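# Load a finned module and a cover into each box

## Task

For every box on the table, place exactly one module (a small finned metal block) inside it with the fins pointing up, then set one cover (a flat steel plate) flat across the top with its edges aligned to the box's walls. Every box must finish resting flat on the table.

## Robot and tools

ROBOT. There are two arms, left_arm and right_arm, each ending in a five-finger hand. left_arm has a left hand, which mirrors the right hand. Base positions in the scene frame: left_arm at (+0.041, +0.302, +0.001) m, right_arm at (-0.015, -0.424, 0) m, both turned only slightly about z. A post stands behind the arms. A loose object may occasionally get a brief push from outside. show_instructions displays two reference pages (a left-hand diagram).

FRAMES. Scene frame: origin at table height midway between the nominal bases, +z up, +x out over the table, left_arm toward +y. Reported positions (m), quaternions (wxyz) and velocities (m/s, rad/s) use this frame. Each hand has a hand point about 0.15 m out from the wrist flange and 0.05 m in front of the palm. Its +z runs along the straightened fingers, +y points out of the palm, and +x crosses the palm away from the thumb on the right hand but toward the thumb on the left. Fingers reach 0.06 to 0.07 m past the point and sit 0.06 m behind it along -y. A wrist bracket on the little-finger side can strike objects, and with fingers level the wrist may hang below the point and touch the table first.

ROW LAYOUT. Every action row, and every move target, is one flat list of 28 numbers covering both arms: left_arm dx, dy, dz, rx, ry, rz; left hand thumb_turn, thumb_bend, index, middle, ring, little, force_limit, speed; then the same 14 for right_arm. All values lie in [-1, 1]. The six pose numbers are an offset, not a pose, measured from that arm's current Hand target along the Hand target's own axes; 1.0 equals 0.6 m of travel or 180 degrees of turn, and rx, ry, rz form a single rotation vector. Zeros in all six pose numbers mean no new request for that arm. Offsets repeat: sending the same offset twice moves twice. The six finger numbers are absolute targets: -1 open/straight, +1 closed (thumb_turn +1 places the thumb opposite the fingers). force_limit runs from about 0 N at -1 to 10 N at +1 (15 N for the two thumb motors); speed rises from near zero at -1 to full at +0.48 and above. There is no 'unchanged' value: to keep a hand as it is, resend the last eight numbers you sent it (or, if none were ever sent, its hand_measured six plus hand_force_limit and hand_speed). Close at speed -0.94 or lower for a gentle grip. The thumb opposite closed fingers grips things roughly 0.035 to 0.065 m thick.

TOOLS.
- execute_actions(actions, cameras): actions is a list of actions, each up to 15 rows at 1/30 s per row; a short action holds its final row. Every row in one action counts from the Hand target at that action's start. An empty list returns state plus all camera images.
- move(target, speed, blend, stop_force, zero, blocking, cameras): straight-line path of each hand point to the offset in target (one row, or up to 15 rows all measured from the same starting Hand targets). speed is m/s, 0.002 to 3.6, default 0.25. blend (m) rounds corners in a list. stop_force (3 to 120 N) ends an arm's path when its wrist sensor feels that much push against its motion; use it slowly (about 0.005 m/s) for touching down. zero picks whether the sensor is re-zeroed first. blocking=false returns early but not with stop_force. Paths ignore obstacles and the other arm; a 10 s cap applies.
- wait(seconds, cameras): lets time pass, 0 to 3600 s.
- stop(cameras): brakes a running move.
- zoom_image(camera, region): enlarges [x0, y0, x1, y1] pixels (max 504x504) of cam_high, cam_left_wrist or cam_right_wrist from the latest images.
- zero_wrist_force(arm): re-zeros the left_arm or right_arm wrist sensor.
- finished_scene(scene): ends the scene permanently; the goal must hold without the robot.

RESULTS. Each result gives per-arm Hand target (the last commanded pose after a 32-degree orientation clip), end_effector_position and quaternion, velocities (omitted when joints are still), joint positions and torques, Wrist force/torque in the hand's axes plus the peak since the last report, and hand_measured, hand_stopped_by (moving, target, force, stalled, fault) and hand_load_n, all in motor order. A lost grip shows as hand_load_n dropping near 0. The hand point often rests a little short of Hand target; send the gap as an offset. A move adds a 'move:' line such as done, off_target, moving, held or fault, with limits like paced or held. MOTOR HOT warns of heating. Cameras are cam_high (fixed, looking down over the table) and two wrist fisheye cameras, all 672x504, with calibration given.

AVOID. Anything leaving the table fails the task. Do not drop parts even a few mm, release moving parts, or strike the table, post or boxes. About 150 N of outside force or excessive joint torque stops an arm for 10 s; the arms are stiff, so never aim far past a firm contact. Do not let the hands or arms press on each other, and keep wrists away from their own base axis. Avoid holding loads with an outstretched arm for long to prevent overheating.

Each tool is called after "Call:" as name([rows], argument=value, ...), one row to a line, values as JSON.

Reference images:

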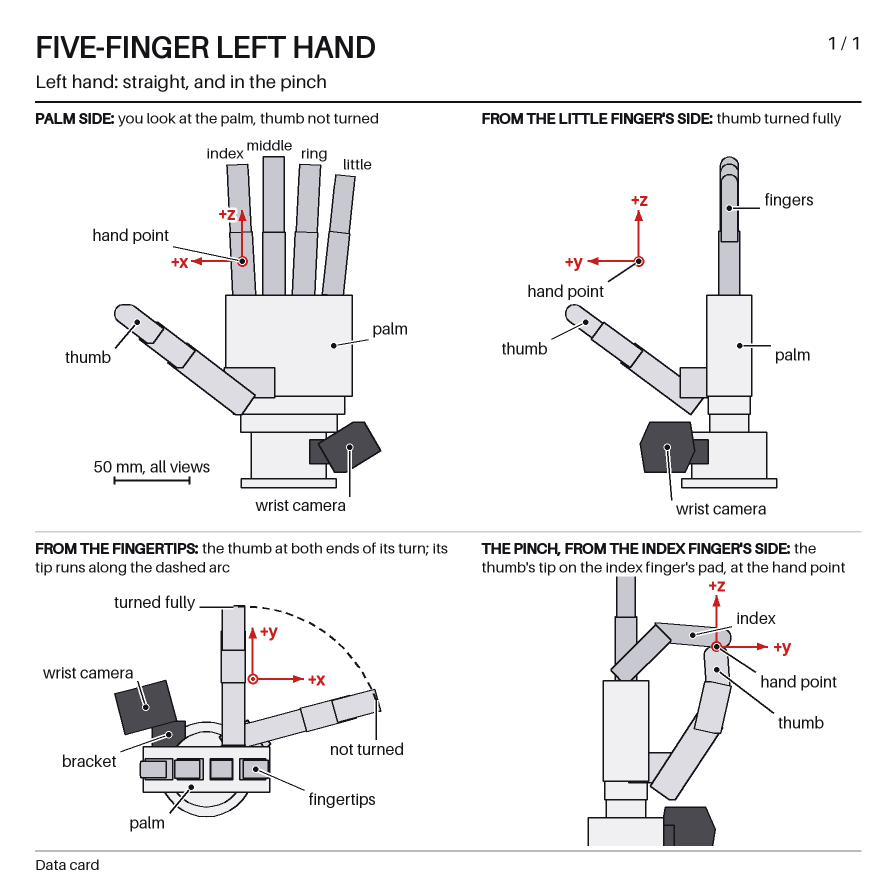

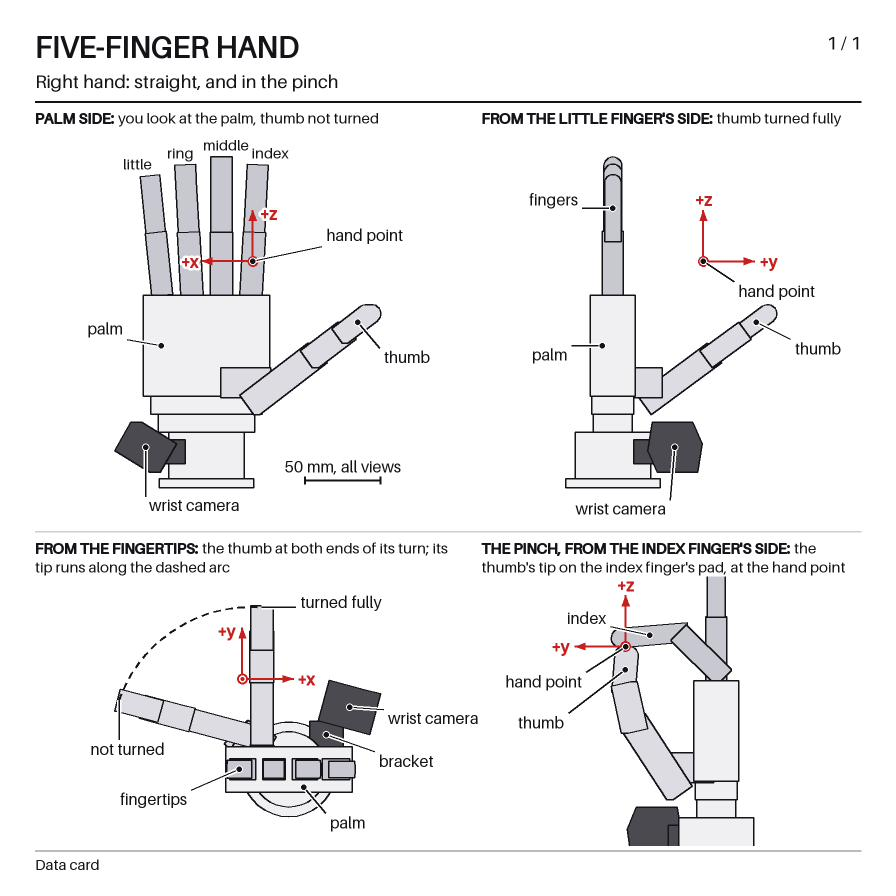

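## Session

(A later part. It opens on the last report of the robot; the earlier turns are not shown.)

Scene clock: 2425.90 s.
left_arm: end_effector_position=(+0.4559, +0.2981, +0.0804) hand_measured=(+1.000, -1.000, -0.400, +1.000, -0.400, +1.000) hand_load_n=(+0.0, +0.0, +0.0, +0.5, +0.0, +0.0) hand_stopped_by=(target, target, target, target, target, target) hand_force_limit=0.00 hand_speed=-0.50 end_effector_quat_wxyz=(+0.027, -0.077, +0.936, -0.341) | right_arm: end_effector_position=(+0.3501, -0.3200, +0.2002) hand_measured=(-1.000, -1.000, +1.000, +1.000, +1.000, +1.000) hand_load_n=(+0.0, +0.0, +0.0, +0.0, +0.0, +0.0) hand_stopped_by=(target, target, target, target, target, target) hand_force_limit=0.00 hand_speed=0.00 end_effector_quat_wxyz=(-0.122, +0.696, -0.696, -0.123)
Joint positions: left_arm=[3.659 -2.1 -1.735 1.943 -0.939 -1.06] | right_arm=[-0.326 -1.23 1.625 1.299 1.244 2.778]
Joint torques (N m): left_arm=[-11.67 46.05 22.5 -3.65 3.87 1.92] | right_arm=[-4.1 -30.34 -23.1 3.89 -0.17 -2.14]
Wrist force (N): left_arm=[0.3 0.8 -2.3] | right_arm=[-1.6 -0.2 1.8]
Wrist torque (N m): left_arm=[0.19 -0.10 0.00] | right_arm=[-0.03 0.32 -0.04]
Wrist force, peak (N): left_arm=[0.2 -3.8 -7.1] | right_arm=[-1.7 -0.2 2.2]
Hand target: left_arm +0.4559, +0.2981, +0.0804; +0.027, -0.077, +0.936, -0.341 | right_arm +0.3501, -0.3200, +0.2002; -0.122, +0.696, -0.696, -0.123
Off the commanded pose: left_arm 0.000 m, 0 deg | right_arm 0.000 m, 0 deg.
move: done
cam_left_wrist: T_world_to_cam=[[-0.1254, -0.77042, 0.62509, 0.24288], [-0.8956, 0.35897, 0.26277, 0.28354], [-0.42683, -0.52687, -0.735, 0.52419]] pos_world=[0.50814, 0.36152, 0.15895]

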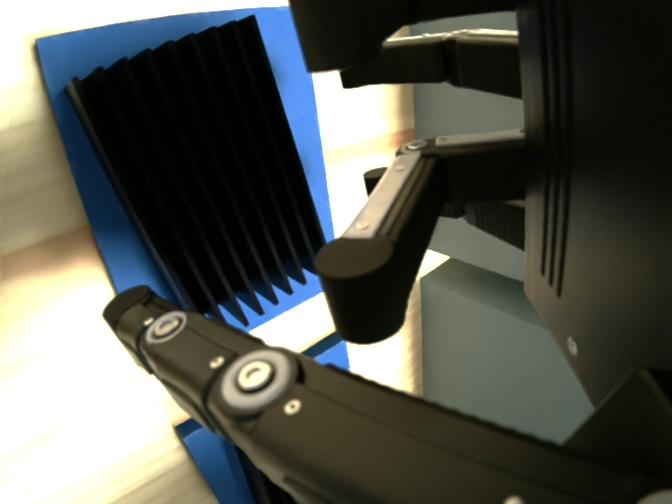

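Call:
move(target=[0,0.0439,0.0523,0,0,0,1,-1,-0.4,1,-0.4,1,0,-0.5,0,0,0,0,0,0,-1,-1,1,1,1,1,0,0], speed=0.02, stop_force=5, cameras=["cam_left_wrist"])

Scene clock: 2437.23 s.
left_arm: end_effector_position=(+0.4559, +0.2981, +0.0394) hand_measured=(+1.000, -1.000, -0.400, +1.000, -0.400, +1.000) hand_load_n=(+0.0, +0.0, +0.0, +0.0, +0.0, +0.0) hand_stopped_by=(target, target, target, target, target, target) hand_force_limit=0.00 hand_speed=-0.50 end_effector_quat_wxyz=(+0.027, -0.077, +0.936, -0.341) | right_arm: end_effector_position=(+0.3501, -0.3200, +0.2002) hand_measured=(-1.000, -1.000, +1.000, +1.000, +1.000, +1.000) hand_load_n=(+0.0, +0.0, +0.0, +0.0, +0.0, +0.0) hand_stopped_by=(target, target, target, target, target, target) hand_force_limit=0.00 hand_speed=0.00 end_effector_quat_wxyz=(-0.122, +0.696, -0.696, -0.123)
Joint positions: left_arm=[3.659 -2.166 -1.759 2.033 -0.939 -1.06] | right_arm=[-0.326 -1.23 1.625 1.299 1.244 2.778]
Joint torques (N m): left_arm=[-3.87 21.76 0.54 -1.13 2.67 0.71] | right_arm=[-4.52 -30.22 -23.03 3.65 -0.14 -2.02]
Wrist force (N): left_arm=[0.3 1.0 -2.2] | right_arm=[-1.3 -0.3 1.9]
Wrist torque (N m): left_arm=[0.21 -0.11 0.01] | right_arm=[-0.04 0.27 -0.02]
Wrist force, peak (N): left_arm=[0.3 1.3 -2.4] | right_arm=[-1.6 -0.2 2.3]
Hand target: left_arm +0.4559, +0.2981, +0.0394; +0.027, -0.077, +0.936, -0.341 | right_arm +0.3501, -0.3200, +0.2002; -0.122, +0.696, -0.696, -0.123
Off the commanded pose: left_arm 0.000 m, 0 deg | right_arm 0.000 m, 0 deg.
move: done
cam_left_wrist: T_world_to_cam=[[-0.1254, -0.77042, 0.62509, 0.26851], [-0.8956, 0.35897, 0.26277, 0.29431], [-0.42683, -0.52687, -0.735, 0.49405]] pos_world=[0.50814, 0.36152, 0.11795]

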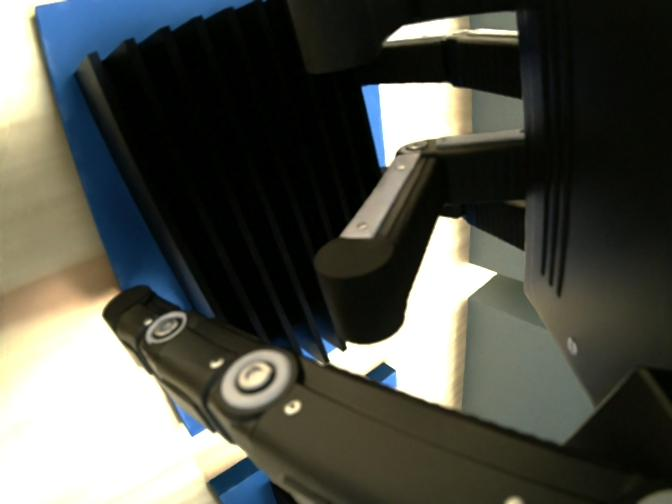

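Call:
execute_actions([
  [[0,0,0,0,0,0,1,-1,-0.2,1,-0.2,1,-0.6,-0.9,0,0,0,0,0,0,-1,-1,1,1,1,1,0,0]],
  [[0,0,0,0,0,0,1,-1,-0.2,1,-0.2,1,-0.6,-0.9,0,0,0,0,0,0,-1,-1,1,1,1,1,0,0]],
  [[0,0,0,0,0,0,1,-1,-0.2,1,-0.2,1,-0.6,-0.9,0,0,0,0,0,0,-1,-1,1,1,1,1,0,0]],
])

Scene clock: 2447.87 s.
left_arm: end_effector_position=(+0.4559, +0.2981, +0.0394) hand_measured=(+1.000, -1.000, -0.200, +1.000, -0.200, +1.000) hand_load_n=(+0.0, +0.0, +1.0, +0.0, +0.0, +0.0) hand_stopped_by=(target, target, target, target, target, target) hand_force_limit=-0.60 hand_speed=-0.90 end_effector_quat_wxyz=(+0.027, -0.077, +0.936, -0.341) | right_arm: end_effector_position=(+0.3501, -0.3200, +0.2002) hand_measured=(-1.000, -1.000, +1.000, +1.000, +1.000, +1.000) hand_load_n=(+0.0, +0.0, +0.0, +0.0, +0.0, +0.0) hand_stopped_by=(target, target, target, target, target, target) hand_force_limit=0.00 hand_speed=0.00 end_effector_quat_wxyz=(-0.122, +0.696, -0.696, -0.123)
Joint positions: left_arm=[3.659 -2.166 -1.759 2.033 -0.939 -1.06] | right_arm=[-0.326 -1.23 1.625 1.299 1.244 2.778]
Joint torques (N m): left_arm=[2.95 22.95 1.5 -1.54 2.18 -1.86] | right_arm=[-3.9 -28.5 -22.77 3.71 -0.34 -2.12]
Wrist force (N): left_arm=[0.6 0.8 -1.3] | right_arm=[-1.4 -0.2 1.9]
Wrist torque (N m): left_arm=[0.19 -0.13 0.02] | right_arm=[-0.03 0.29 -0.02]
Wrist force, peak (N): left_arm=[0.3 1.2 -2.6] | right_arm=[-1.7 -0.5 2.2]
Hand target: left_arm +0.4559, +0.2981, +0.0394; +0.027, -0.077, +0.936, -0.341 | right_arm +0.3501, -0.3200, +0.2002; -0.122, +0.696, -0.696, -0.123
Off the commanded pose: left_arm 0.000 m, 0 deg | right_arm 0.000 m, 0 deg.
Step readings (end_effector_position of left_arm | right_arm):
0: (+0.4559, +0.2981, +0.0394) | (+0.3501, -0.3200, +0.2002)
1: (+0.4559, +0.2981, +0.0394) | (+0.3501, -0.3200, +0.2002)
2: (+0.4559, +0.2981, +0.0394) | (+0.3501, -0.3200, +0.2002)
4: (+0.4559, +0.2981, +0.0394) | (+0.3501, -0.3200, +0.2002)
8: (+0.4559, +0.2981, +0.0394) | (+0.3501, -0.3200, +0.2002)
15: (+0.4559, +0.2981, +0.0394) | (+0.3501, -0.3200, +0.2002)
16: (+0.4559, +0.2981, +0.0394) | (+0.3501, -0.3200, +0.2002)
17: (+0.4559, +0.2981, +0.0394) | (+0.3501, -0.3200, +0.2002)
19: (+0.4559, +0.2981, +0.0394) | (+0.3501, -0.3200, +0.2002)
23: (+0.4559, +0.2981, +0.0394) | (+0.3501, -0.3200, +0.2002)
30: (+0.4559, +0.2981, +0.0394) | (+0.3501, -0.3200, +0.2002)
31: (+0.4559, +0.2981, +0.0394) | (+0.3501, -0.3200, +0.2002)
32: (+0.4559, +0.2981, +0.0394) | (+0.3501, -0.3200, +0.2002)
34: (+0.4559, +0.2981, +0.0394) | (+0.3501, -0.3200, +0.2002)
38: (+0.4559, +0.2981, +0.0394) | (+0.3501, -0.3200, +0.2002)
45: (+0.4559, +0.2981, +0.0394) | (+0.3501, -0.3200, +0.2002)

Call:
execute_actions([
  [[0,0,0,0,0,0,1,-0.5,-0.2,1,-0.2,1,-0.2,-0.94,0,0,0,0,0,0,-1,-1,1,1,1,1,0,0]],
  [[0,0,0,0,0,0,1,-0.5,-0.2,1,-0.2,1,-0.2,-0.94,0,0,0,0,0,0,-1,-1,1,1,1,1,0,0]],
  [[0,0,0,0,0,0,1,-0.5,-0.2,1,-0.2,1,-0.2,-0.94,0,0,0,0,0,0,-1,-1,1,1,1,1,0,0]],
  [[0,0,0,0,0,0,1,-0.5,-0.2,1,-0.2,1,-0.2,-0.94,0,0,0,0,0,0,-1,-1,1,1,1,1,0,0]],
], cameras=["cam_left_wrist"])

Scene clock: 2465.97 s.
left_arm: end_effector_position=(+0.4559, +0.2981, +0.0394) hand_measured=(+1.000, -0.780, -0.200, +1.000, -0.200, +1.000) hand_load_n=(+0.0, +6.0, +2.0, +0.0, +0.5, +0.0) hand_stopped_by=(target, force, target, target, target, target) hand_force_limit=-0.20 hand_speed=-0.94 end_effector_quat_wxyz=(+0.027, -0.077, +0.936, -0.341) | right_arm: end_effector_position=(+0.3501, -0.3200, +0.2002) hand_measured=(-1.000, -1.000, +1.000, +1.000, +1.000, +1.000) hand_load_n=(+0.0, +0.0, +0.0, +0.0, +0.0, +0.0) hand_stopped_by=(target, target, target, target, target, target) hand_force_limit=0.00 hand_speed=0.00 end_effector_quat_wxyz=(-0.122, +0.696, -0.696, -0.123)
Joint positions: left_arm=[3.659 -2.166 -1.759 2.033 -0.939 -1.06] | right_arm=[-0.326 -1.23 1.625 1.299 1.244 2.778]
Joint torques (N m): left_arm=[7.8 29.06 7.63 -2.81 1.62 -1.9] | right_arm=[-3.12 -29.07 -23.03 3.62 -0.28 -2.14]
Wrist force (N): left_arm=[0.5 2.0 -4.2] | right_arm=[-1.4 0.0 1.9]
Wrist torque (N m): left_arm=[0.34 -0.17 -0.01] | right_arm=[0.00 0.27 -0.02]
Wrist force, peak (N): left_arm=[0.5 2.0 -4.2] | right_arm=[-1.7 -0.5 2.1]
Hand target: left_arm +0.4559, +0.2981, +0.0394; +0.027, -0.077, +0.936, -0.341 | right_arm +0.3501, -0.3200, +0.2002; -0.122, +0.696, -0.696, -0.123
Off the commanded pose: left_arm 0.000 m, 0 deg | right_arm 0.000 m, 0 deg.
Step readings (end_effector_position of left_arm | right_arm):
0: (+0.4559, +0.2981, +0.0394) | (+0.3501, -0.3200, +0.2002)
1: (+0.4559, +0.2981, +0.0394) | (+0.3501, -0.3200, +0.2002)
2: (+0.4559, +0.2981, +0.0394) | (+0.3501, -0.3200, +0.2002)
4: (+0.4559, +0.2981, +0.0394) | (+0.3501, -0.3200, +0.2002)
8: (+0.4559, +0.2981, +0.0394) | (+0.3501, -0.3200, +0.2002)
15: (+0.4559, +0.2981, +0.0394) | (+0.3501, -0.3200, +0.2002)
16: (+0.4559, +0.2981, +0.0394) | (+0.3501, -0.3200, +0.2002)
17: (+0.4559, +0.2981, +0.0394) | (+0.3501, -0.3200, +0.2002)
19: (+0.4559, +0.2981, +0.0394) | (+0.3501, -0.3200, +0.2002)
23: (+0.4559, +0.2981, +0.0394) | (+0.3501, -0.3200, +0.2002)
30: (+0.4559, +0.2981, +0.0394) | (+0.3501, -0.3200, +0.2002)
31: (+0.4559, +0.2981, +0.0394) | (+0.3501, -0.3200, +0.2002)
32: (+0.4559, +0.2981, +0.0394) | (+0.3501, -0.3200, +0.2002)
34: (+0.4559, +0.2981, +0.0394) | (+0.3501, -0.3200, +0.2002)
38: (+0.4559, +0.2981, +0.0394) | (+0.3501, -0.3200, +0.2002)
45: (+0.4559, +0.2981, +0.0394) | (+0.3501, -0.3200, +0.2002)
46: (+0.4559, +0.2981, +0.0394) | (+0.3501, -0.3200, +0.2002)
47: (+0.4559, +0.2981, +0.0394) | (+0.3501, -0.3200, +0.2002)
49: (+0.4559, +0.2981, +0.0394) | (+0.3501, -0.3200, +0.2002)
53: (+0.4559, +0.2981, +0.0394) | (+0.3501, -0.3200, +0.2002)
60: (+0.4559, +0.2981, +0.0394) | (+0.3501, -0.3200, +0.2002)
cam_left_wrist: T_world_to_cam=[[-0.1254, -0.77042, 0.62509, 0.26851], [-0.8956, 0.35897, 0.26277, 0.29431], [-0.42683, -0.52687, -0.735, 0.49405]] pos_world=[0.50814, 0.36152, 0.11795]

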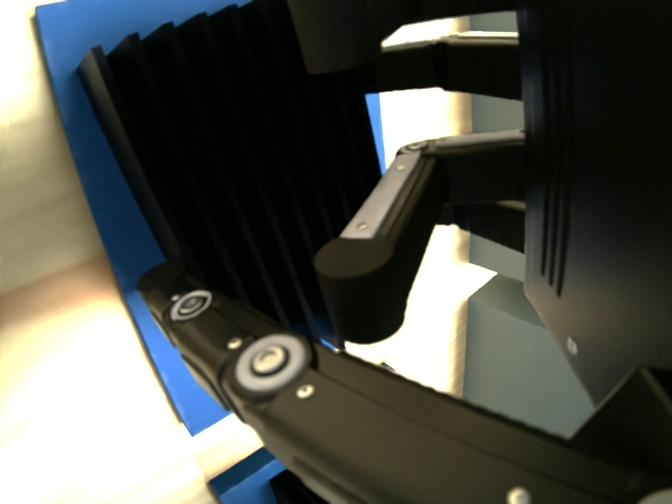

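Call:
execute_actions([
  [[0,0,0,0,0,0,1,-0.4,-0.2,1,-0.2,1,0.2,-0.94,0,0,0,0,0,0,-1,-1,1,1,1,1,0,0]],
  [[0,0,0,0,0,0,1,-0.4,-0.2,1,-0.2,1,0.2,-0.94,0,0,0,0,0,0,-1,-1,1,1,1,1,0,0]],
])

Call:
move(target=[0,-0.0107,-0.0128,0,0,0,1,-0.4,-0.2,1,-0.2,1,0.2,-0.94,0,0,0,0,0,0,-1,-1,1,1,1,1,0,0], speed=0.02, cameras=["cam_left_wrist"])

Scene clock: 2477.37 s.
left_arm: end_effector_position=(+0.4559, +0.2981, +0.0394) hand_measured=(+1.000, -0.766, -0.200, +1.000, -0.200, +1.000) hand_load_n=(+0.0, +9.0, +2.5, +0.0, +1.0, +0.0) hand_stopped_by=(target, force, target, target, target, target) hand_force_limit=0.20 hand_speed=-0.94 end_effector_quat_wxyz=(+0.027, -0.077, +0.936, -0.341) | right_arm: end_effector_position=(+0.3501, -0.3200, +0.2002) hand_measured=(-1.000, -1.000, +1.000, +1.000, +1.000, +1.000) hand_load_n=(+0.0, +0.0, +0.0, +0.0, +0.0, +0.0) hand_stopped_by=(target, target, target, target, target, target) hand_force_limit=0.00 hand_speed=0.00 end_effector_quat_wxyz=(-0.122, +0.696, -0.696, -0.123)
Joint positions: left_arm=[3.659 -2.166 -1.759 2.033 -0.939 -1.06] | right_arm=[-0.326 -1.23 1.625 1.299 1.244 2.778]
Joint torques (N m): left_arm=[8.17 31.9 11.4 -2.84 1.25 -1.79] | right_arm=[-2.94 -27.92 -23.35 3.47 -0.71 -2.04]
Wrist force (N): left_arm=[0.4 2.2 -6.2] | right_arm=[-1.2 -0.4 1.9]
Wrist torque (N m): left_arm=[0.39 -0.19 -0.01] | right_arm=[-0.07 0.25 -0.01]
Wrist force, peak (N): left_arm=[0.5 2.3 -6.4] | right_arm=[-1.5 -0.3 2.3]
Hand target: left_arm +0.4559, +0.2981, +0.0394; +0.027, -0.077, +0.936, -0.341 | right_arm +0.3501, -0.3200, +0.2002; -0.122, +0.696, -0.696, -0.123
Off the commanded pose: left_arm 0.000 m, 0 deg | right_arm 0.000 m, 0 deg.
Step readings (end_effector_position of left_arm | right_arm):
0: (+0.4559, +0.2981, +0.0394) | (+0.3501, -0.3200, +0.2002)
1: (+0.4559, +0.2981, +0.0394) | (+0.3501, -0.3200, +0.2002)
2: (+0.4559, +0.2981, +0.0394) | (+0.3501, -0.3200, +0.2002)
4: (+0.4559, +0.2981, +0.0394) | (+0.3501, -0.3200, +0.2002)
8: (+0.4559, +0.2981, +0.0394) | (+0.3501, -0.3200, +0.2002)
15: (+0.4559, +0.2981, +0.0394) | (+0.3501, -0.3200, +0.2002)
16: (+0.4559, +0.2981, +0.0394) | (+0.3501, -0.3200, +0.2002)
17: (+0.4559, +0.2981, +0.0394) | (+0.3501, -0.3200, +0.2002)
19: (+0.4559, +0.2981, +0.0394) | (+0.3501, -0.3200, +0.2002)
23: (+0.4559, +0.2981, +0.0394) | (+0.3501, -0.3200, +0.2002)
30: (+0.4559, +0.2981, +0.0394) | (+0.3501, -0.3200, +0.2002)

Scene clock: 2478.20 s.
left_arm: end_effector_position=(+0.4559, +0.2981, +0.0493) hand_measured=(+1.000, -0.766, -0.200, +1.000, -0.200, +1.000) hand_load_n=(+0.0, +6.0, +4.0, +0.0, +2.5, +0.0) hand_stopped_by=(target, force, target, target, target, target) hand_force_limit=0.20 hand_speed=-0.94 end_effector_quat_wxyz=(+0.027, -0.077, +0.936, -0.341) | right_arm: end_effector_position=(+0.3501, -0.3200, +0.2002) hand_measured=(-1.000, -1.000, +1.000, +1.000, +1.000, +1.000) hand_load_n=(+0.0, +0.0, +0.0, +0.0, +0.0, +0.0) hand_stopped_by=(target, target, target, target, target, target) hand_force_limit=0.00 hand_speed=0.00 end_effector_quat_wxyz=(-0.122, +0.696, -0.696, -0.123)
Joint positions: left_arm=[3.659 -2.149 -1.754 2.012 -0.939 -1.06] | right_arm=[-0.326 -1.23 1.625 1.299 1.244 2.778]
Joint torques (N m): left_arm=[9.63 47.78 22.03 -4.3 0.76 -0.49] | right_arm=[-1.64 -28.35 -23.6 3.62 -0.52 -1.98]
Wrist force (N): left_arm=[0.2 2.1 -0.5] | right_arm=[-1.3 0.0 2.3]
Wrist torque (N m): left_arm=[0.19 -0.06 -0.01] | right_arm=[-0.02 0.26 -0.01]
Wrist force, peak (N): left_arm=[0.3 2.2 -6.2] | right_arm=[-1.4 -0.2 2.3]
Hand target: left_arm +0.4559, +0.2981, +0.0494; +0.027, -0.077, +0.936, -0.341 | right_arm +0.3501, -0.3200, +0.2002; -0.122, +0.696, -0.696, -0.123
Off the commanded pose: left_arm 0.000 m, 0 deg | right_arm 0.000 m, 0 deg.
move: done
cam_left_wrist: T_world_to_cam=[[-0.12539, -0.77042, 0.62508, 0.26226], [-0.8956, 0.35896, 0.26277, 0.29169], [-0.42683, -0.52687, -0.735, 0.5014]] pos_world=[0.50814, 0.36152, 0.12795]

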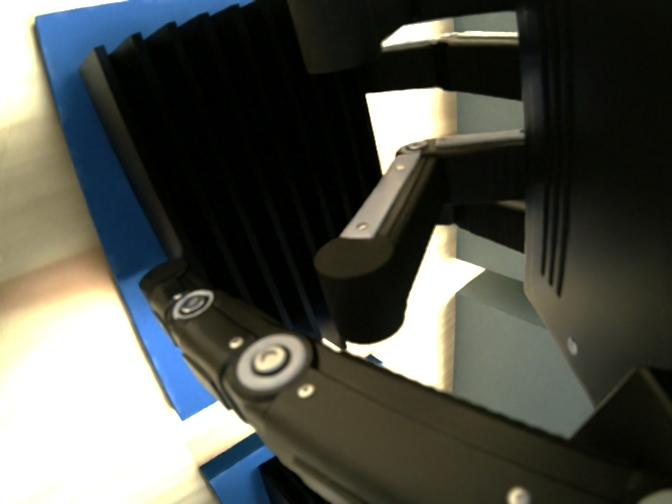

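Call:
move([
  [0,-0.1821,-0.2170,0,0,0,1,-0.4,-0.2,1,-0.2,1,0.2,-0.94,0.0968,0,-0.124,0,0,0,-1,-1,1,1,1,1,0,0],
  [0.1225,-0.6703,0.1913,0,0.0336,0.04,1,-0.4,-0.2,1,-0.2,1,0.2,-0.94,0.0968,0,-0.124,0,0,0,-1,-1,1,1,1,1,0,0],
], speed=0.15, blend=0.03, cameras=["all"])

Scene clock: 2515.20 s.
left_arm: end_effector_position=(+0.4456, -0.0904, +0.2203) hand_measured=(+1.000, -0.766, -0.200, +1.000, -0.200, +1.000) hand_load_n=(+0.0, +6.0, +4.0, +0.0, +2.5, +0.0) hand_stopped_by=(target, force, target, target, target, target) hand_force_limit=0.20 hand_speed=-0.94 end_effector_quat_wxyz=(-0.001, +0.000, +0.940, -0.342) | right_arm: end_effector_position=(+0.3502, -0.3999, +0.2503) hand_measured=(-1.000, -1.000, +1.000, +1.000, +1.000, +1.000) hand_load_n=(+0.0, -0.5, +0.0, +0.0, +0.0, +0.0) hand_stopped_by=(target, target, target, target, target, target) hand_force_limit=0.00 hand_speed=0.00 end_effector_quat_wxyz=(-0.122, +0.696, -0.696, -0.123)
Joint positions: left_arm=[2.784 -2.082 -1.21 1.968 -0.91 -1.961] | right_arm=[-0.503 -1.245 1.525 1.471 1.271 2.594]
Joint torques (N m): left_arm=[-11.19 26.56 28.06 -3.32 -1.19 -2.22] | right_arm=[-8.78 -22.05 -24.62 4.6 0.83 -2.18]
Wrist force (N): left_arm=[0.0 2.4 -0.6] | right_arm=[-1.4 0.0 1.7]
Wrist torque (N m): left_arm=[0.27 0.00 -0.06] | right_arm=[-0.01 0.30 -0.01]
Wrist force, peak (N): left_arm=[0.1 3.1 0.3] | right_arm=[-2.0 -0.3 2.6]
Hand target: left_arm +0.4456, -0.0905, +0.2203; -0.001, +0.000, +0.940, -0.342 | right_arm +0.3502, -0.3999, +0.2503; -0.122, +0.696, -0.696, -0.123
Off the commanded pose: left_arm 0.000 m, 0 deg | right_arm 0.000 m, 0 deg.
move: done
cam_left_wrist: T_world_to_cam=[[-0.24957, -0.73946, 0.62523, -0.0871], [-0.82493, 0.5005, 0.26266, 0.35835], [-0.50715, -0.45022, -0.73492, 0.46062]] pos_world=[0.50748, -0.03638, 0.29885]
cam_right_wrist: T_world_to_cam=[[-0.98039, -0.19305, -0.03952, 0.27402], [-0.15213, 0.61402, 0.77449, 0.09749], [-0.12525, 0.76532, -0.63135, 0.62277]] pos_world=[0.36148, -0.48358, 0.3285]

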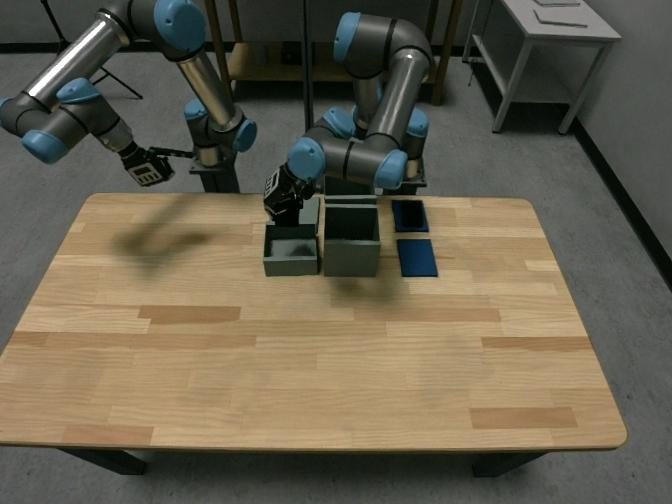

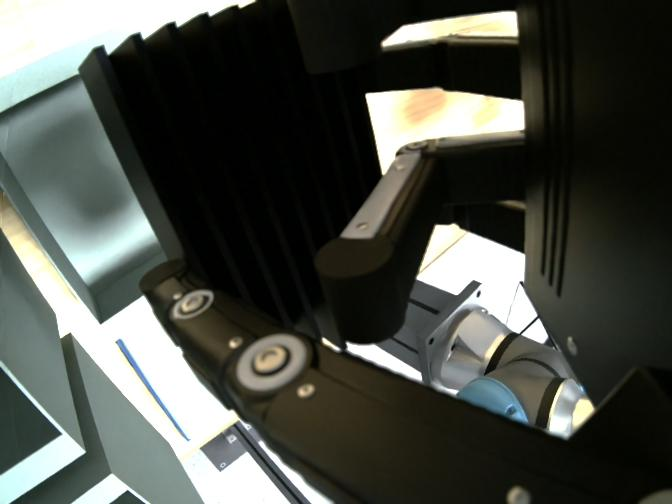

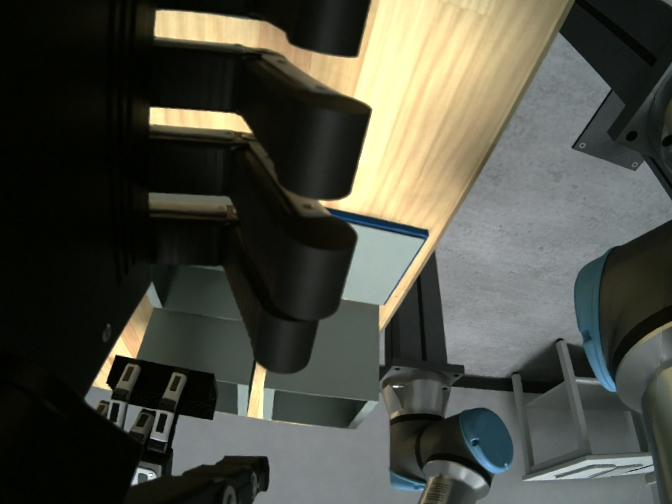

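Call:
zoom_image(camera="cam_left_wrist", region=[0, 0, 240, 340])

Call:
zoom_image(camera="cam_high", region=[230, 170, 390, 290])

Scaled by 1.482 from the camera's image (finer frame: 960x720).

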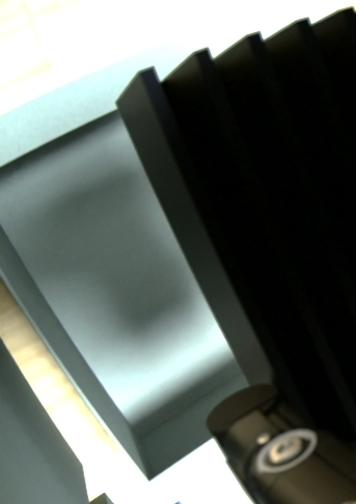

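Scaled by 3.150 from the camera's image (finer frame: 960x720).

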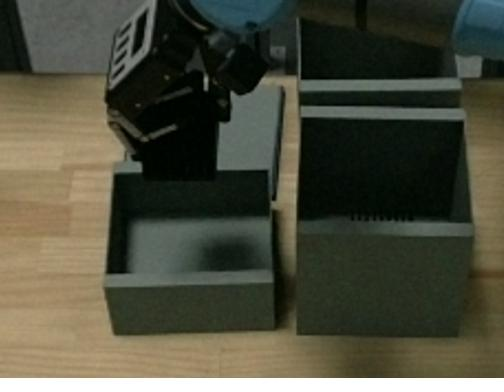

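Call:
move(target=[0,0.0965,0.1149,0,0,0,1,-0.4,-0.2,1,-0.2,1,0.2,-0.94,0,0,0,0,0,0,-1,-1,1,1,1,1,0,0], speed=0.08, cameras=["cam_left_wrist", "cam_high"])

Call:
zoom_image(camera="cam_left_wrist", region=[0, 0, 300, 340])

Call:
zoom_image(camera="cam_high", region=[230, 170, 390, 290])

Scene clock: 2563.83 s.
left_arm: end_effector_position=(+0.4455, -0.0905, +0.1303) hand_measured=(+1.000, -0.766, -0.200, +1.000, -0.200, +1.000) hand_load_n=(+0.0, +6.5, +4.0, +0.0, +2.5, +0.0) hand_stopped_by=(target, force, target, target, target, target) hand_force_limit=0.20 hand_speed=-0.94 end_effector_quat_wxyz=(-0.001, +0.000, +0.940, -0.342) | right_arm: end_effector_position=(+0.3502, -0.3999, +0.2503) hand_measured=(-1.000, -1.000, +1.000, +1.000, +1.000, +1.000) hand_load_n=(+0.0, +0.0, +0.0, +0.0, +0.0, +0.0) hand_stopped_by=(target, target, target, target, target, target) hand_force_limit=0.00 hand_speed=0.00 end_effector_quat_wxyz=(-0.122, +0.696, -0.696, -0.123)
Joint positions: left_arm=[2.784 -2.137 -1.36 2.173 -0.91 -1.961] | right_arm=[-0.503 -1.245 1.525 1.471 1.271 2.594]
Joint torques (N m): left_arm=[-11.81 26.86 4.98 -0.63 1.81 -2.24] | right_arm=[-8.06 -21.64 -24.15 4.72 0.93 -2.36]
Wrist force (N): left_arm=[0.0 2.4 -0.6] | right_arm=[-1.4 -0.3 1.9]
Wrist torque (N m): left_arm=[0.26 0.00 -0.06] | right_arm=[-0.07 0.28 -0.03]
Wrist force, peak (N): left_arm=[-0.1 3.1 -0.4] | right_arm=[-1.7 -0.2 2.2]
Hand target: left_arm +0.4455, -0.0905, +0.1303; -0.001, +0.000, +0.940, -0.342 | right_arm +0.3502, -0.3999, +0.2503; -0.122, +0.696, -0.696, -0.123
Off the commanded pose: left_arm 0.000 m, 0 deg | right_arm 0.000 m, 0 deg.
move: done
cam_left_wrist: T_world_to_cam=[[-0.24961, -0.7395, 0.62517, -0.03096], [-0.82491, 0.50052, 0.2627, 0.38191], [-0.50717, -0.45014, -0.73495, 0.39448]] pos_world=[0.50738, -0.03648, 0.20895]
Images, in order (width x height): cam_high 672x504, cam_left_wrist 672x504.

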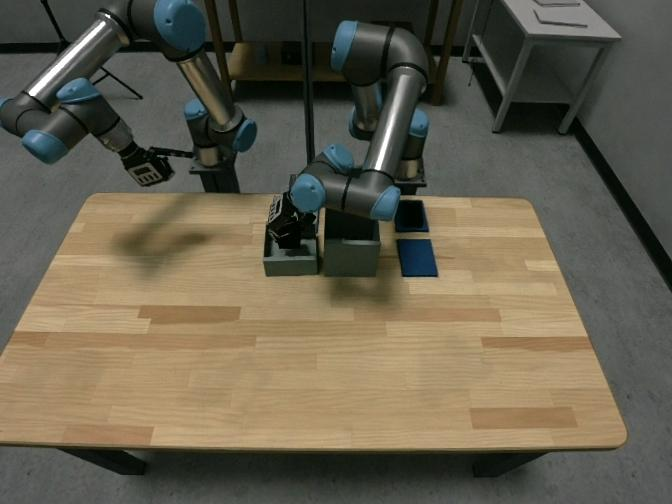

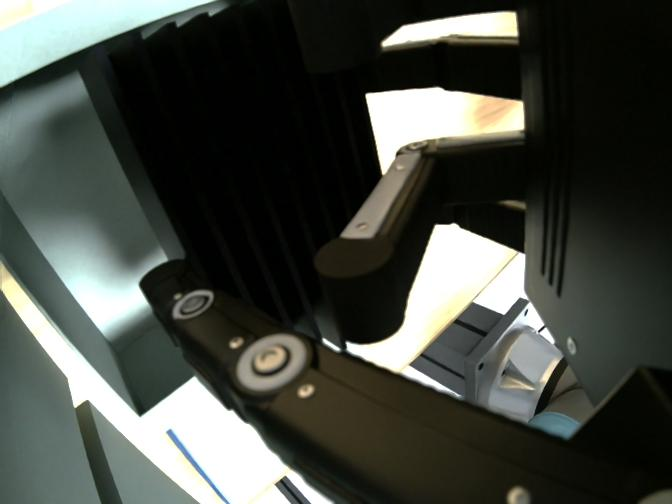

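Scaled by 1.482 from the camera's image (finer frame: 960x720).

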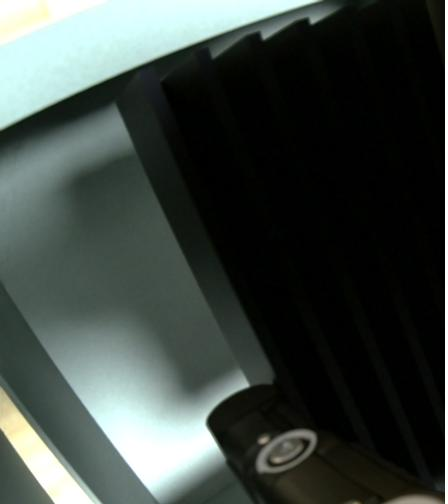

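Scaled by 3.150 from the camera's image (finer frame: 960x720).

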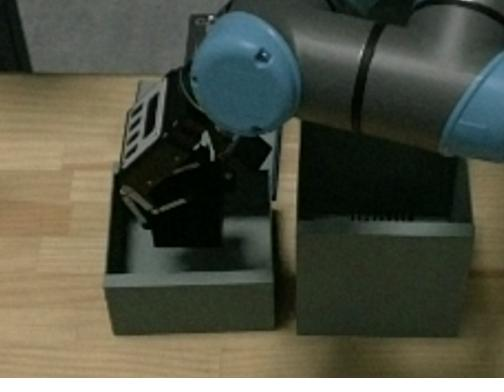

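Call:
move(target=[0,0.0697,0.083,0,0,0,1,-0.4,-0.2,1,-0.2,1,0.2,-0.94,0,0,0,0,0,0,-1,-1,1,1,1,1,0,0], speed=0.04, stop_force=12, cameras=["cam_left_wrist", "cam_high"])

Call:
zoom_image(camera="cam_high", region=[230, 170, 390, 290])

Scene clock: 2580.57 s.
left_arm: end_effector_position=(+0.4454, -0.0905, +0.0652) hand_measured=(+1.000, -0.766, -0.200, +1.000, -0.200, +1.000) hand_load_n=(+0.0, +6.5, +4.0, +0.0, +3.0, +0.0) hand_stopped_by=(target, force, target, target, target, target) hand_force_limit=0.20 hand_speed=-0.94 end_effector_quat_wxyz=(-0.001, +0.000, +0.940, -0.342) | right_arm: end_effector_position=(+0.3502, -0.3999, +0.2503) hand_measured=(-1.000, -1.000, +1.000, +1.000, +1.000, +1.000) hand_load_n=(+0.0, +0.0, +0.0, +0.0, +0.0, +0.0) hand_stopped_by=(target, target, target, target, target, target) hand_force_limit=0.00 hand_speed=0.00 end_effector_quat_wxyz=(-0.122, +0.696, -0.696, -0.123)
Joint positions: left_arm=[2.784 -2.201 -1.436 2.313 -0.91 -1.961] | right_arm=[-0.503 -1.245 1.525 1.471 1.271 2.594]
Joint torques (N m): left_arm=[-11.4 28.26 5.08 -0.71 0.61 -2.33] | right_arm=[-7.66 -22.86 -24.48 4.61 0.78 -2.29]
Wrist force (N): left_arm=[0.1 2.5 -1.0] | right_arm=[-1.5 -0.4 1.8]
Wrist torque (N m): left_arm=[0.30 -0.03 -0.07] | right_arm=[-0.07 0.30 -0.03]
Wrist force, peak (N): left_arm=[0.0 3.0 -0.7] | right_arm=[-1.8 -0.3 2.0]
Hand target: left_arm +0.4454, -0.0905, +0.0652; -0.001, +0.000, +0.940, -0.342 | right_arm +0.3502, -0.3999, +0.2503; -0.122, +0.696, -0.696, -0.123
Off the commanded pose: left_arm 0.000 m, 0 deg | right_arm 0.000 m, 0 deg.
move: done
cam_left_wrist: T_world_to_cam=[[-0.24963, -0.73943, 0.62525, 0.00972], [-0.82491, 0.50055, 0.26261, 0.39895], [-0.50715, -0.45022, -0.73492, 0.34656]] pos_world=[0.50728, -0.03648, 0.14385]
Images, in order (width x height): cam_high 672x504, cam_left_wrist 672x504.

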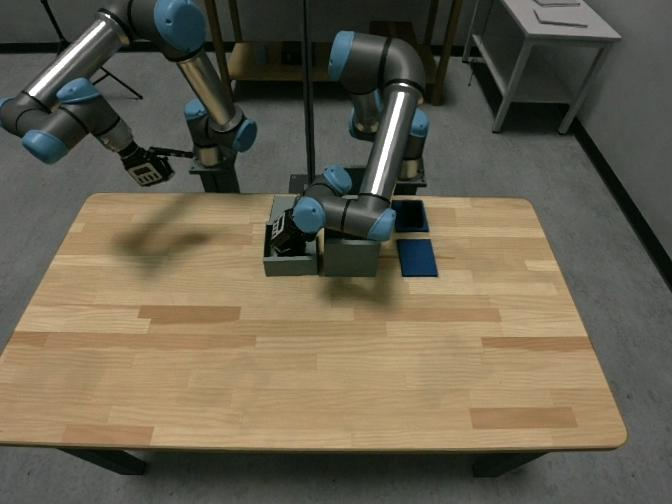

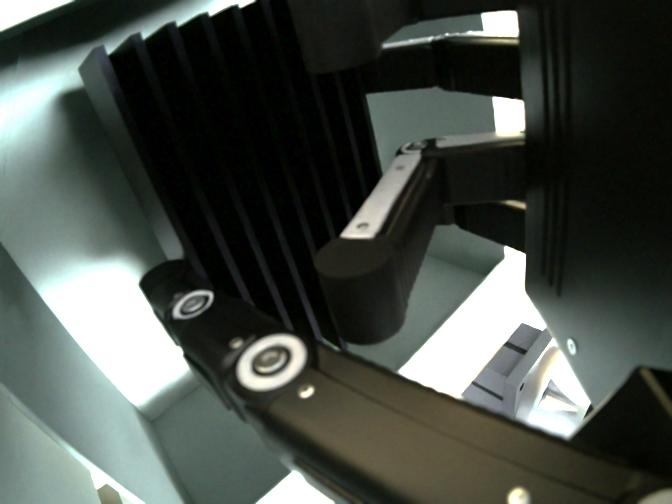

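Scaled by 3.150 from the camera's image (finer frame: 960x720).

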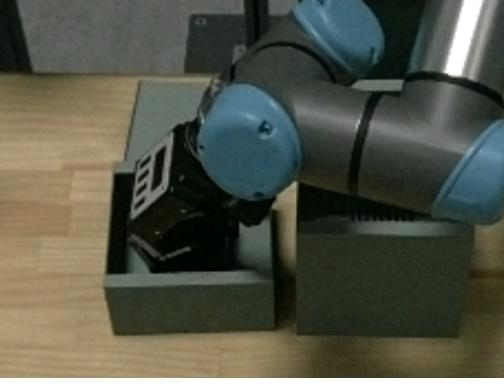

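Call:
move(target=[0,0.0429,0.0511,0,0,0,1,-0.4,-0.2,1,-0.2,1,0.2,-0.94,0,0,0,0,0,0,-1,-1,1,1,1,1,0,0], speed=0.008, stop_force=4, cameras=["cam_left_wrist"])

Scene clock: 2597.97 s.
left_arm: end_effector_position=(+0.4454, -0.0905, +0.0311) hand_measured=(+1.000, -0.766, -0.200, +1.000, -0.200, +1.000) hand_load_n=(+0.0, +7.0, +4.0, +0.5, +2.5, +0.0) hand_stopped_by=(target, force, target, target, target, target) hand_force_limit=0.20 hand_speed=-0.94 end_effector_quat_wxyz=(-0.001, +0.000, +0.940, -0.342) | right_arm: end_effector_position=(+0.3502, -0.3999, +0.2503) hand_measured=(-1.000, -1.000, +1.000, +1.000, +1.000, +1.000) hand_load_n=(+0.0, +0.0, +0.0, +0.0, +0.0, +0.0) hand_stopped_by=(target, target, target, target, target, target) hand_force_limit=0.00 hand_speed=0.00 end_effector_quat_wxyz=(-0.122, +0.696, -0.696, -0.123)
Joint positions: left_arm=[2.784 -2.242 -1.465 2.382 -0.91 -1.961] | right_arm=[-0.503 -1.245 1.525 1.471 1.271 2.594]
Joint torques (N m): left_arm=[-10.08 52.93 24.55 -3.18 -0.94 -1.47] | right_arm=[-8.26 -23.5 -24.43 4.47 0.87 -2.34]
Wrist force (N): left_arm=[-0.6 0.7 -2.8] | right_arm=[-1.5 0.0 1.7]
Wrist torque (N m): left_arm=[0.33 -0.10 -0.07] | right_arm=[-0.01 0.30 -0.02]
Wrist force, peak (N): left_arm=[-0.6 -4.7 -7.0] | right_arm=[-1.6 -0.5 2.3]
Hand target: left_arm +0.4454, -0.0905, +0.0311; -0.001, +0.000, +0.940, -0.342 (not the last commanded pose) | right_arm +0.3502, -0.3999, +0.2503; -0.122, +0.696, -0.696, -0.123
Off the commanded pose: left_arm 0.006 m, 0 deg | right_arm 0.000 m, 0 deg.
move: contact (left_arm)
cam_left_wrist: T_world_to_cam=[[-0.24957, -0.73946, 0.62523, 0.03101], [-0.82493, 0.5005, 0.26266, 0.40791], [-0.50715, -0.45022, -0.73492, 0.3215]] pos_world=[0.50728, -0.03648, 0.10975]

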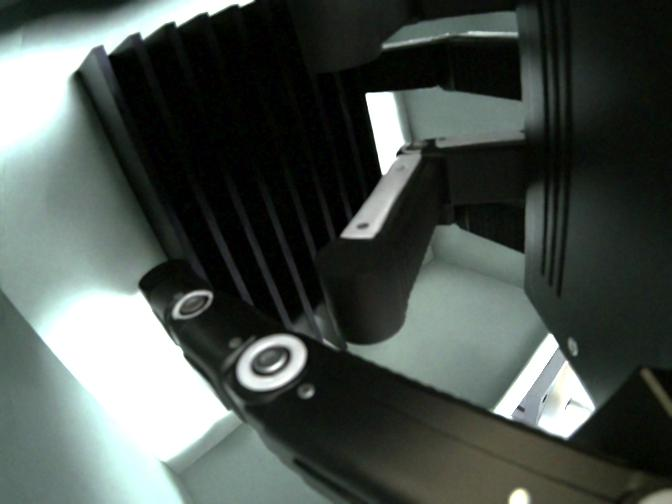

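Call:
execute_actions([
  [[0,0,0,0,0,0,1,-0.85,-0.2,1,-0.2,1,0.2,-0.96,0,0,0,0,0,0,-1,-1,1,1,1,1,0,0]],
  [[0,0,0,0,0,0,1,-1,-0.2,1,-0.2,1,0.2,-0.94,0,0,0,0,0,0,-1,-1,1,1,1,1,0,0]],
  [[0,0,0,0,0,0,1,-1,-0.2,1,-0.2,1,0.2,-0.94,0,0,0,0,0,0,-1,-1,1,1,1,1,0,0]],
  [[0,0,0,0,0,0,1,-1,-0.3,1,-0.3,1,0.2,-0.9,0,0,0,0,0,0,-1,-1,1,1,1,1,0,0]],
], cameras=["cam_left_wrist"])

Scene clock: 2613.87 s.
left_arm: end_effector_position=(+0.4454, -0.0905, +0.0311) hand_measured=(+1.000, -1.000, -0.300, +1.000, -0.300, +1.000) hand_load_n=(+0.0, +0.0, +0.0, +0.5, +0.5, +0.0) hand_stopped_by=(target, target, target, target, target, target) hand_force_limit=0.20 hand_speed=-0.90 end_effector_quat_wxyz=(-0.001, +0.000, +0.940, -0.342) | right_arm: end_effector_position=(+0.3502, -0.3999, +0.2503) hand_measured=(-1.000, -1.000, +1.000, +1.000, +1.000, +1.000) hand_load_n=(+0.0, +0.0, +0.0, +0.0, +0.0, +0.0) hand_stopped_by=(target, target, target, target, target, target) hand_force_limit=0.00 hand_speed=0.00 end_effector_quat_wxyz=(-0.122, +0.696, -0.696, -0.123)
Joint positions: left_arm=[2.784 -2.242 -1.465 2.382 -0.91 -1.961] | right_arm=[-0.503 -1.245 1.525 1.471 1.271 2.594]
Joint torques (N m): left_arm=[-1.91 52.7 24.57 -1.87 -1.06 1.87] | right_arm=[-9.35 -23.01 -24.39 4.66 0.68 -2]
Wrist force (N): left_arm=[0.3 1.2 -2.3] | right_arm=[-1.5 -0.1 1.8]
Wrist torque (N m): left_arm=[0.27 -0.09 -0.04] | right_arm=[-0.03 0.30 -0.02]
Wrist force, peak (N): left_arm=[-0.6 0.9 -2.9] | right_arm=[-1.7 -0.4 2.3]
Hand target: left_arm +0.4454, -0.0905, +0.0311; -0.001, +0.000, +0.940, -0.342 | right_arm +0.3502, -0.3999, +0.2503; -0.122, +0.696, -0.696, -0.123
Off the commanded pose: left_arm 0.000 m, 0 deg | right_arm 0.000 m, 0 deg.
Step readings (end_effector_position of left_arm | right_arm):
0: (+0.4454, -0.0905, +0.0311) | (+0.3502, -0.3999, +0.2503)
1: (+0.4454, -0.0905, +0.0311) | (+0.3502, -0.3999, +0.2503)
2: (+0.4454, -0.0905, +0.0311) | (+0.3502, -0.3999, +0.2503)
4: (+0.4454, -0.0905, +0.0311) | (+0.3502, -0.3999, +0.2503)
8: (+0.4454, -0.0905, +0.0311) | (+0.3502, -0.3999, +0.2503)
15: (+0.4454, -0.0905, +0.0311) | (+0.3502, -0.3999, +0.2503)
16: (+0.4454, -0.0905, +0.0311) | (+0.3502, -0.3999, +0.2503)
17: (+0.4454, -0.0905, +0.0311) | (+0.3502, -0.3999, +0.2503)
19: (+0.4454, -0.0905, +0.0311) | (+0.3502, -0.3999, +0.2503)
23: (+0.4454, -0.0905, +0.0311) | (+0.3502, -0.3999, +0.2503)
30: (+0.4454, -0.0905, +0.0311) | (+0.3502, -0.3999, +0.2503)
31: (+0.4454, -0.0905, +0.0311) | (+0.3502, -0.3999, +0.2503)
32: (+0.4454, -0.0905, +0.0311) | (+0.3502, -0.3999, +0.2503)
34: (+0.4454, -0.0905, +0.0311) | (+0.3502, -0.3999, +0.2503)
38: (+0.4454, -0.0905, +0.0311) | (+0.3502, -0.3999, +0.2503)
45: (+0.4454, -0.0905, +0.0311) | (+0.3502, -0.3999, +0.2503)
46: (+0.4454, -0.0905, +0.0311) | (+0.3502, -0.3999, +0.2503)
47: (+0.4454, -0.0905, +0.0311) | (+0.3502, -0.3999, +0.2503)
49: (+0.4454, -0.0905, +0.0311) | (+0.3502, -0.3999, +0.2503)
53: (+0.4454, -0.0905, +0.0311) | (+0.3502, -0.3999, +0.2503)
60: (+0.4454, -0.0905, +0.0311) | (+0.3502, -0.3999, +0.2503)
cam_left_wrist: T_world_to_cam=[[-0.24963, -0.73943, 0.62525, 0.03104], [-0.82491, 0.50055, 0.26261, 0.4079], [-0.50715, -0.45022, -0.73492, 0.3215]] pos_world=[0.50728, -0.03648, 0.10975]

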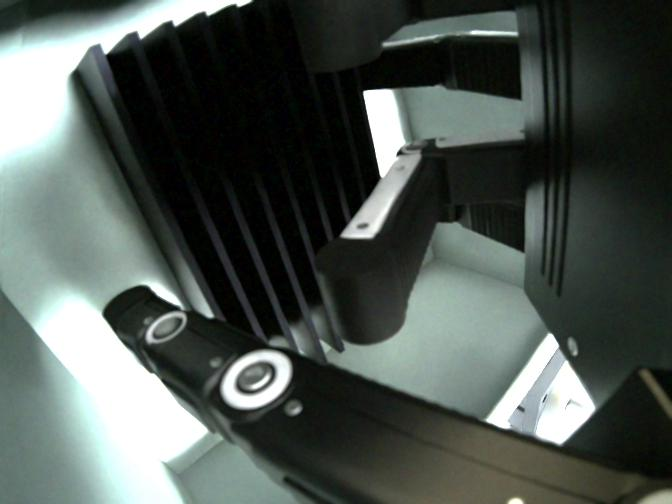

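Call:
move([
  [0,-0.0643,-0.0766,0,0,0,1,-1,-0.3,1,-0.3,1,0.2,-0.9,0,0,0,0,0,0,-1,-1,1,1,1,1,0,0],
  [0,-0.2036,-0.2426,0,0,0,1,-1,-0.3,1,-0.3,1,0.2,-0.9,0,0,0,0,0,0,-1,-1,1,1,1,1,0,0],
  [0.2987,0.2812,-0.6472,0,0.0214,0.0255,1,-1,-0.3,1,-0.3,1,0.2,-0.9,0,0,0,0,0,0,-1,-1,1,1,1,1,0,0],
  [0.2987,0.3455,-0.5705,0,0.0214,0.0255,1,-1,-0.3,1,-0.3,1,0.2,-0.9,0,0,0,0,0,0,-1,-1,1,1,1,1,0,0],
], speed=[0.05, 0.2, 0.2, 0.15], blend=[0.01, 0.03, 0.02, 0], cameras=["cam_left_wrist", "cam_high"])

Call:
zoom_image(camera="cam_high", region=[230, 170, 390, 290])

Call:
zoom_image(camera="cam_left_wrist", region=[50, 0, 350, 320])

Scene clock: 2693.53 s.
left_arm: end_effector_position=(+0.2666, +0.2886, +0.1600) hand_measured=(+1.000, -1.000, -0.300, +1.000, -0.300, +1.000) hand_load_n=(+0.0, +0.0, +0.0, +0.0, +0.0, +0.0) hand_stopped_by=(target, target, target, target, target, target) hand_force_limit=0.20 hand_speed=-0.90 end_effector_quat_wxyz=(-0.019, +0.049, +0.938, -0.342) | right_arm: end_effector_position=(+0.3502, -0.3999, +0.2503) hand_measured=(-1.000, -1.000, +1.000, +1.000, +1.000, +1.000) hand_load_n=(+0.0, -0.5, +0.0, +0.0, +0.0, +0.0) hand_stopped_by=(target, target, target, target, target, target) hand_force_limit=0.00 hand_speed=0.00 end_effector_quat_wxyz=(-0.122, +0.696, -0.696, -0.123)
Joint positions: left_arm=[3.924 -1.654 -2.187 1.673 -1.182 -0.51] | right_arm=[-0.503 -1.245 1.525 1.471 1.271 2.594]
Joint torques (N m): left_arm=[2.32 3.48 0.83 -1.39 0.55 0.44] | right_arm=[-8.98 -23.61 -24.21 4.46 0.68 -1.94]
Wrist force (N): left_arm=[0.4 1.3 -2.4] | right_arm=[-1.7 -0.1 1.9]
Wrist torque (N m): left_arm=[0.31 -0.12 -0.11] | right_arm=[-0.02 0.33 -0.03]
Wrist force, peak (N): left_arm=[0.7 1.4 -3.5] | right_arm=[-1.7 -0.3 2.2]
Hand target: left_arm +0.2666, +0.2885, +0.1600; -0.018, +0.049, +0.938, -0.342 | right_arm +0.3502, -0.3999, +0.2503; -0.122, +0.696, -0.696, -0.123
Off the commanded pose: left_arm 0.000 m, 0 deg | right_arm 0.000 m, 0 deg.
move: done
cam_left_wrist: T_world_to_cam=[[-0.32551, -0.7093, 0.62525, 0.19773], [-0.76817, 0.58395, 0.26254, -0.00236], [-0.55133, -0.39483, -0.73494, 0.49209]] pos_world=[0.33385, 0.33592, 0.23865]
Images, in order (width x height): cam_high 672x504, cam_left_wrist 672x504.

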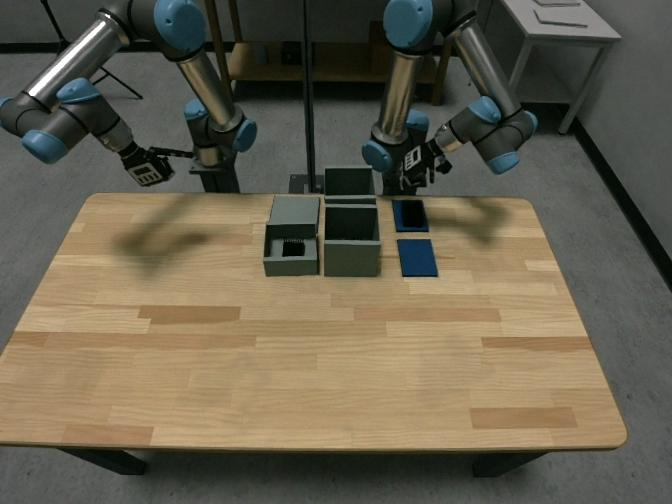

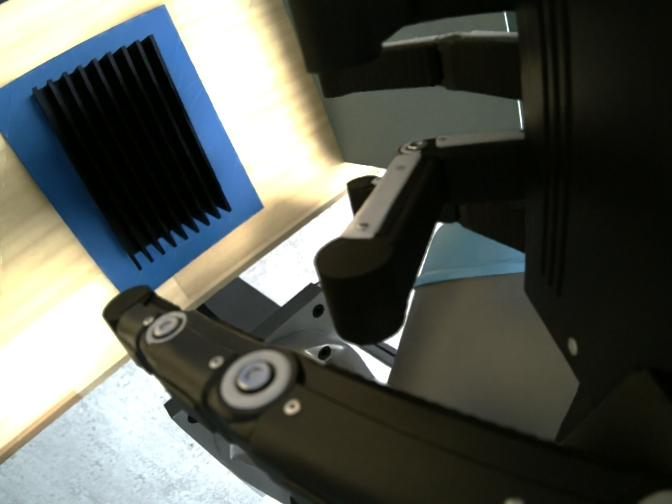

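Scaled by 3.150 from the camera's image (finer frame: 960x720).

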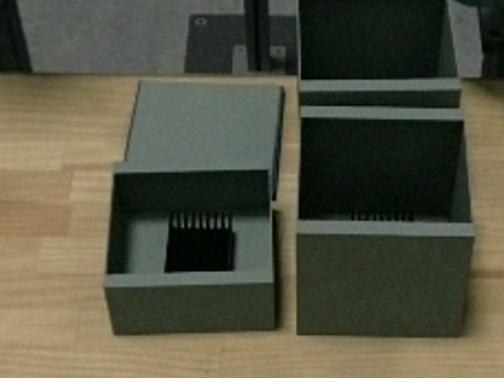

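Scaled by 1.575 from the camera's image (finer frame: 960x720).

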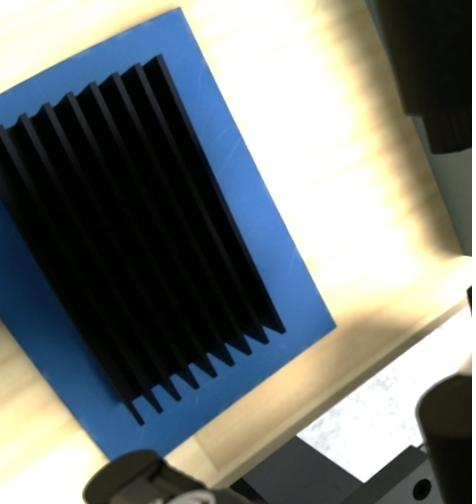

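Call:
move(target=[0.0033,0.0905,0.098,0,-0.0111,-0.0132,1,-1,-0.4,1,-0.4,1,0.2,-0.8,0,0,0,0,0,0,-1,-1,1,1,1,1,0,0], speed=0.08, cameras=["cam_left_wrist"])

Call:
zoom_image(camera="cam_left_wrist", region=[0, 0, 360, 360])

Scene clock: 2730.70 s.
left_arm: end_effector_position=(+0.2650, +0.2925, +0.0801) hand_measured=(+1.000, -1.000, -0.400, +1.000, -0.400, +1.000) hand_load_n=(+0.0, +0.0, +0.0, +0.0, +0.0, +0.0) hand_stopped_by=(target, target, target, target, target, target) hand_force_limit=0.20 hand_speed=-0.80 end_effector_quat_wxyz=(-0.009, +0.024, +0.939, -0.342) | right_arm: end_effector_position=(+0.3502, -0.3999, +0.2503) hand_measured=(-1.000, -1.000, +1.000, +1.000, +1.000, +1.000) hand_load_n=(+0.0, +0.0, +0.0, +0.0, +0.0, +0.0) hand_stopped_by=(target, target, target, target, target, target) hand_force_limit=0.00 hand_speed=0.00 end_effector_quat_wxyz=(-0.122, +0.696, -0.696, -0.123)
Joint positions: left_arm=[3.963 -1.818 -2.28 1.936 -1.174 -0.524] | right_arm=[-0.503 -1.245 1.525 1.471 1.271 2.594]
Joint torques (N m): left_arm=[11.66 6.57 -2.57 -1.26 3.89 -2.3] | right_arm=[-8.18 -23.88 -24.15 4.55 0.8 -1.96]
Wrist force (N): left_arm=[0.3 1.5 -2.3] | right_arm=[-1.6 -0.1 2.1]
Wrist torque (N m): left_arm=[0.34 -0.10 -0.02] | right_arm=[-0.03 0.31 -0.03]
Wrist force, peak (N): left_arm=[0.5 1.6 -2.8] | right_arm=[-1.8 -0.6 2.0]
Hand target: left_arm +0.2650, +0.2925, +0.0800; -0.009, +0.024, +0.939, -0.342 | right_arm +0.3502, -0.3999, +0.2503; -0.122, +0.696, -0.696, -0.123
Off the commanded pose: left_arm 0.000 m, 0 deg | right_arm 0.000 m, 0 deg.
move: done
cam_left_wrist: T_world_to_cam=[[-0.28664, -0.72588, 0.62525, 0.24446], [-0.79867, 0.5415, 0.2625, 0.03558], [-0.52912, -0.42412, -0.73496, 0.43654]] pos_world=[0.32947, 0.34333, 0.15865]

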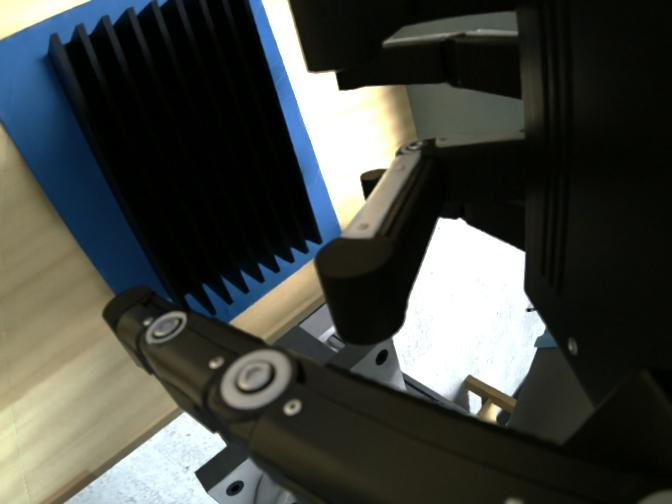

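Scaled by 1.400 from the camera's image (finer frame: 960x720).

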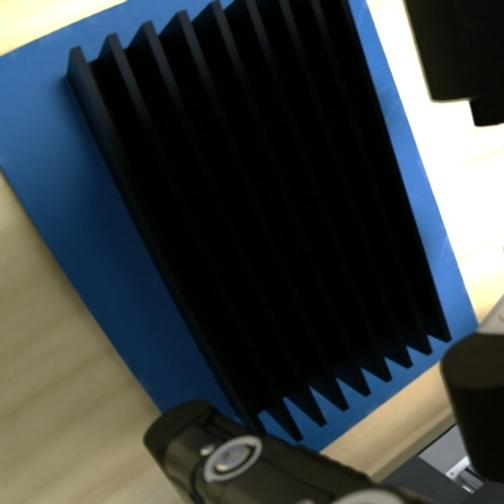

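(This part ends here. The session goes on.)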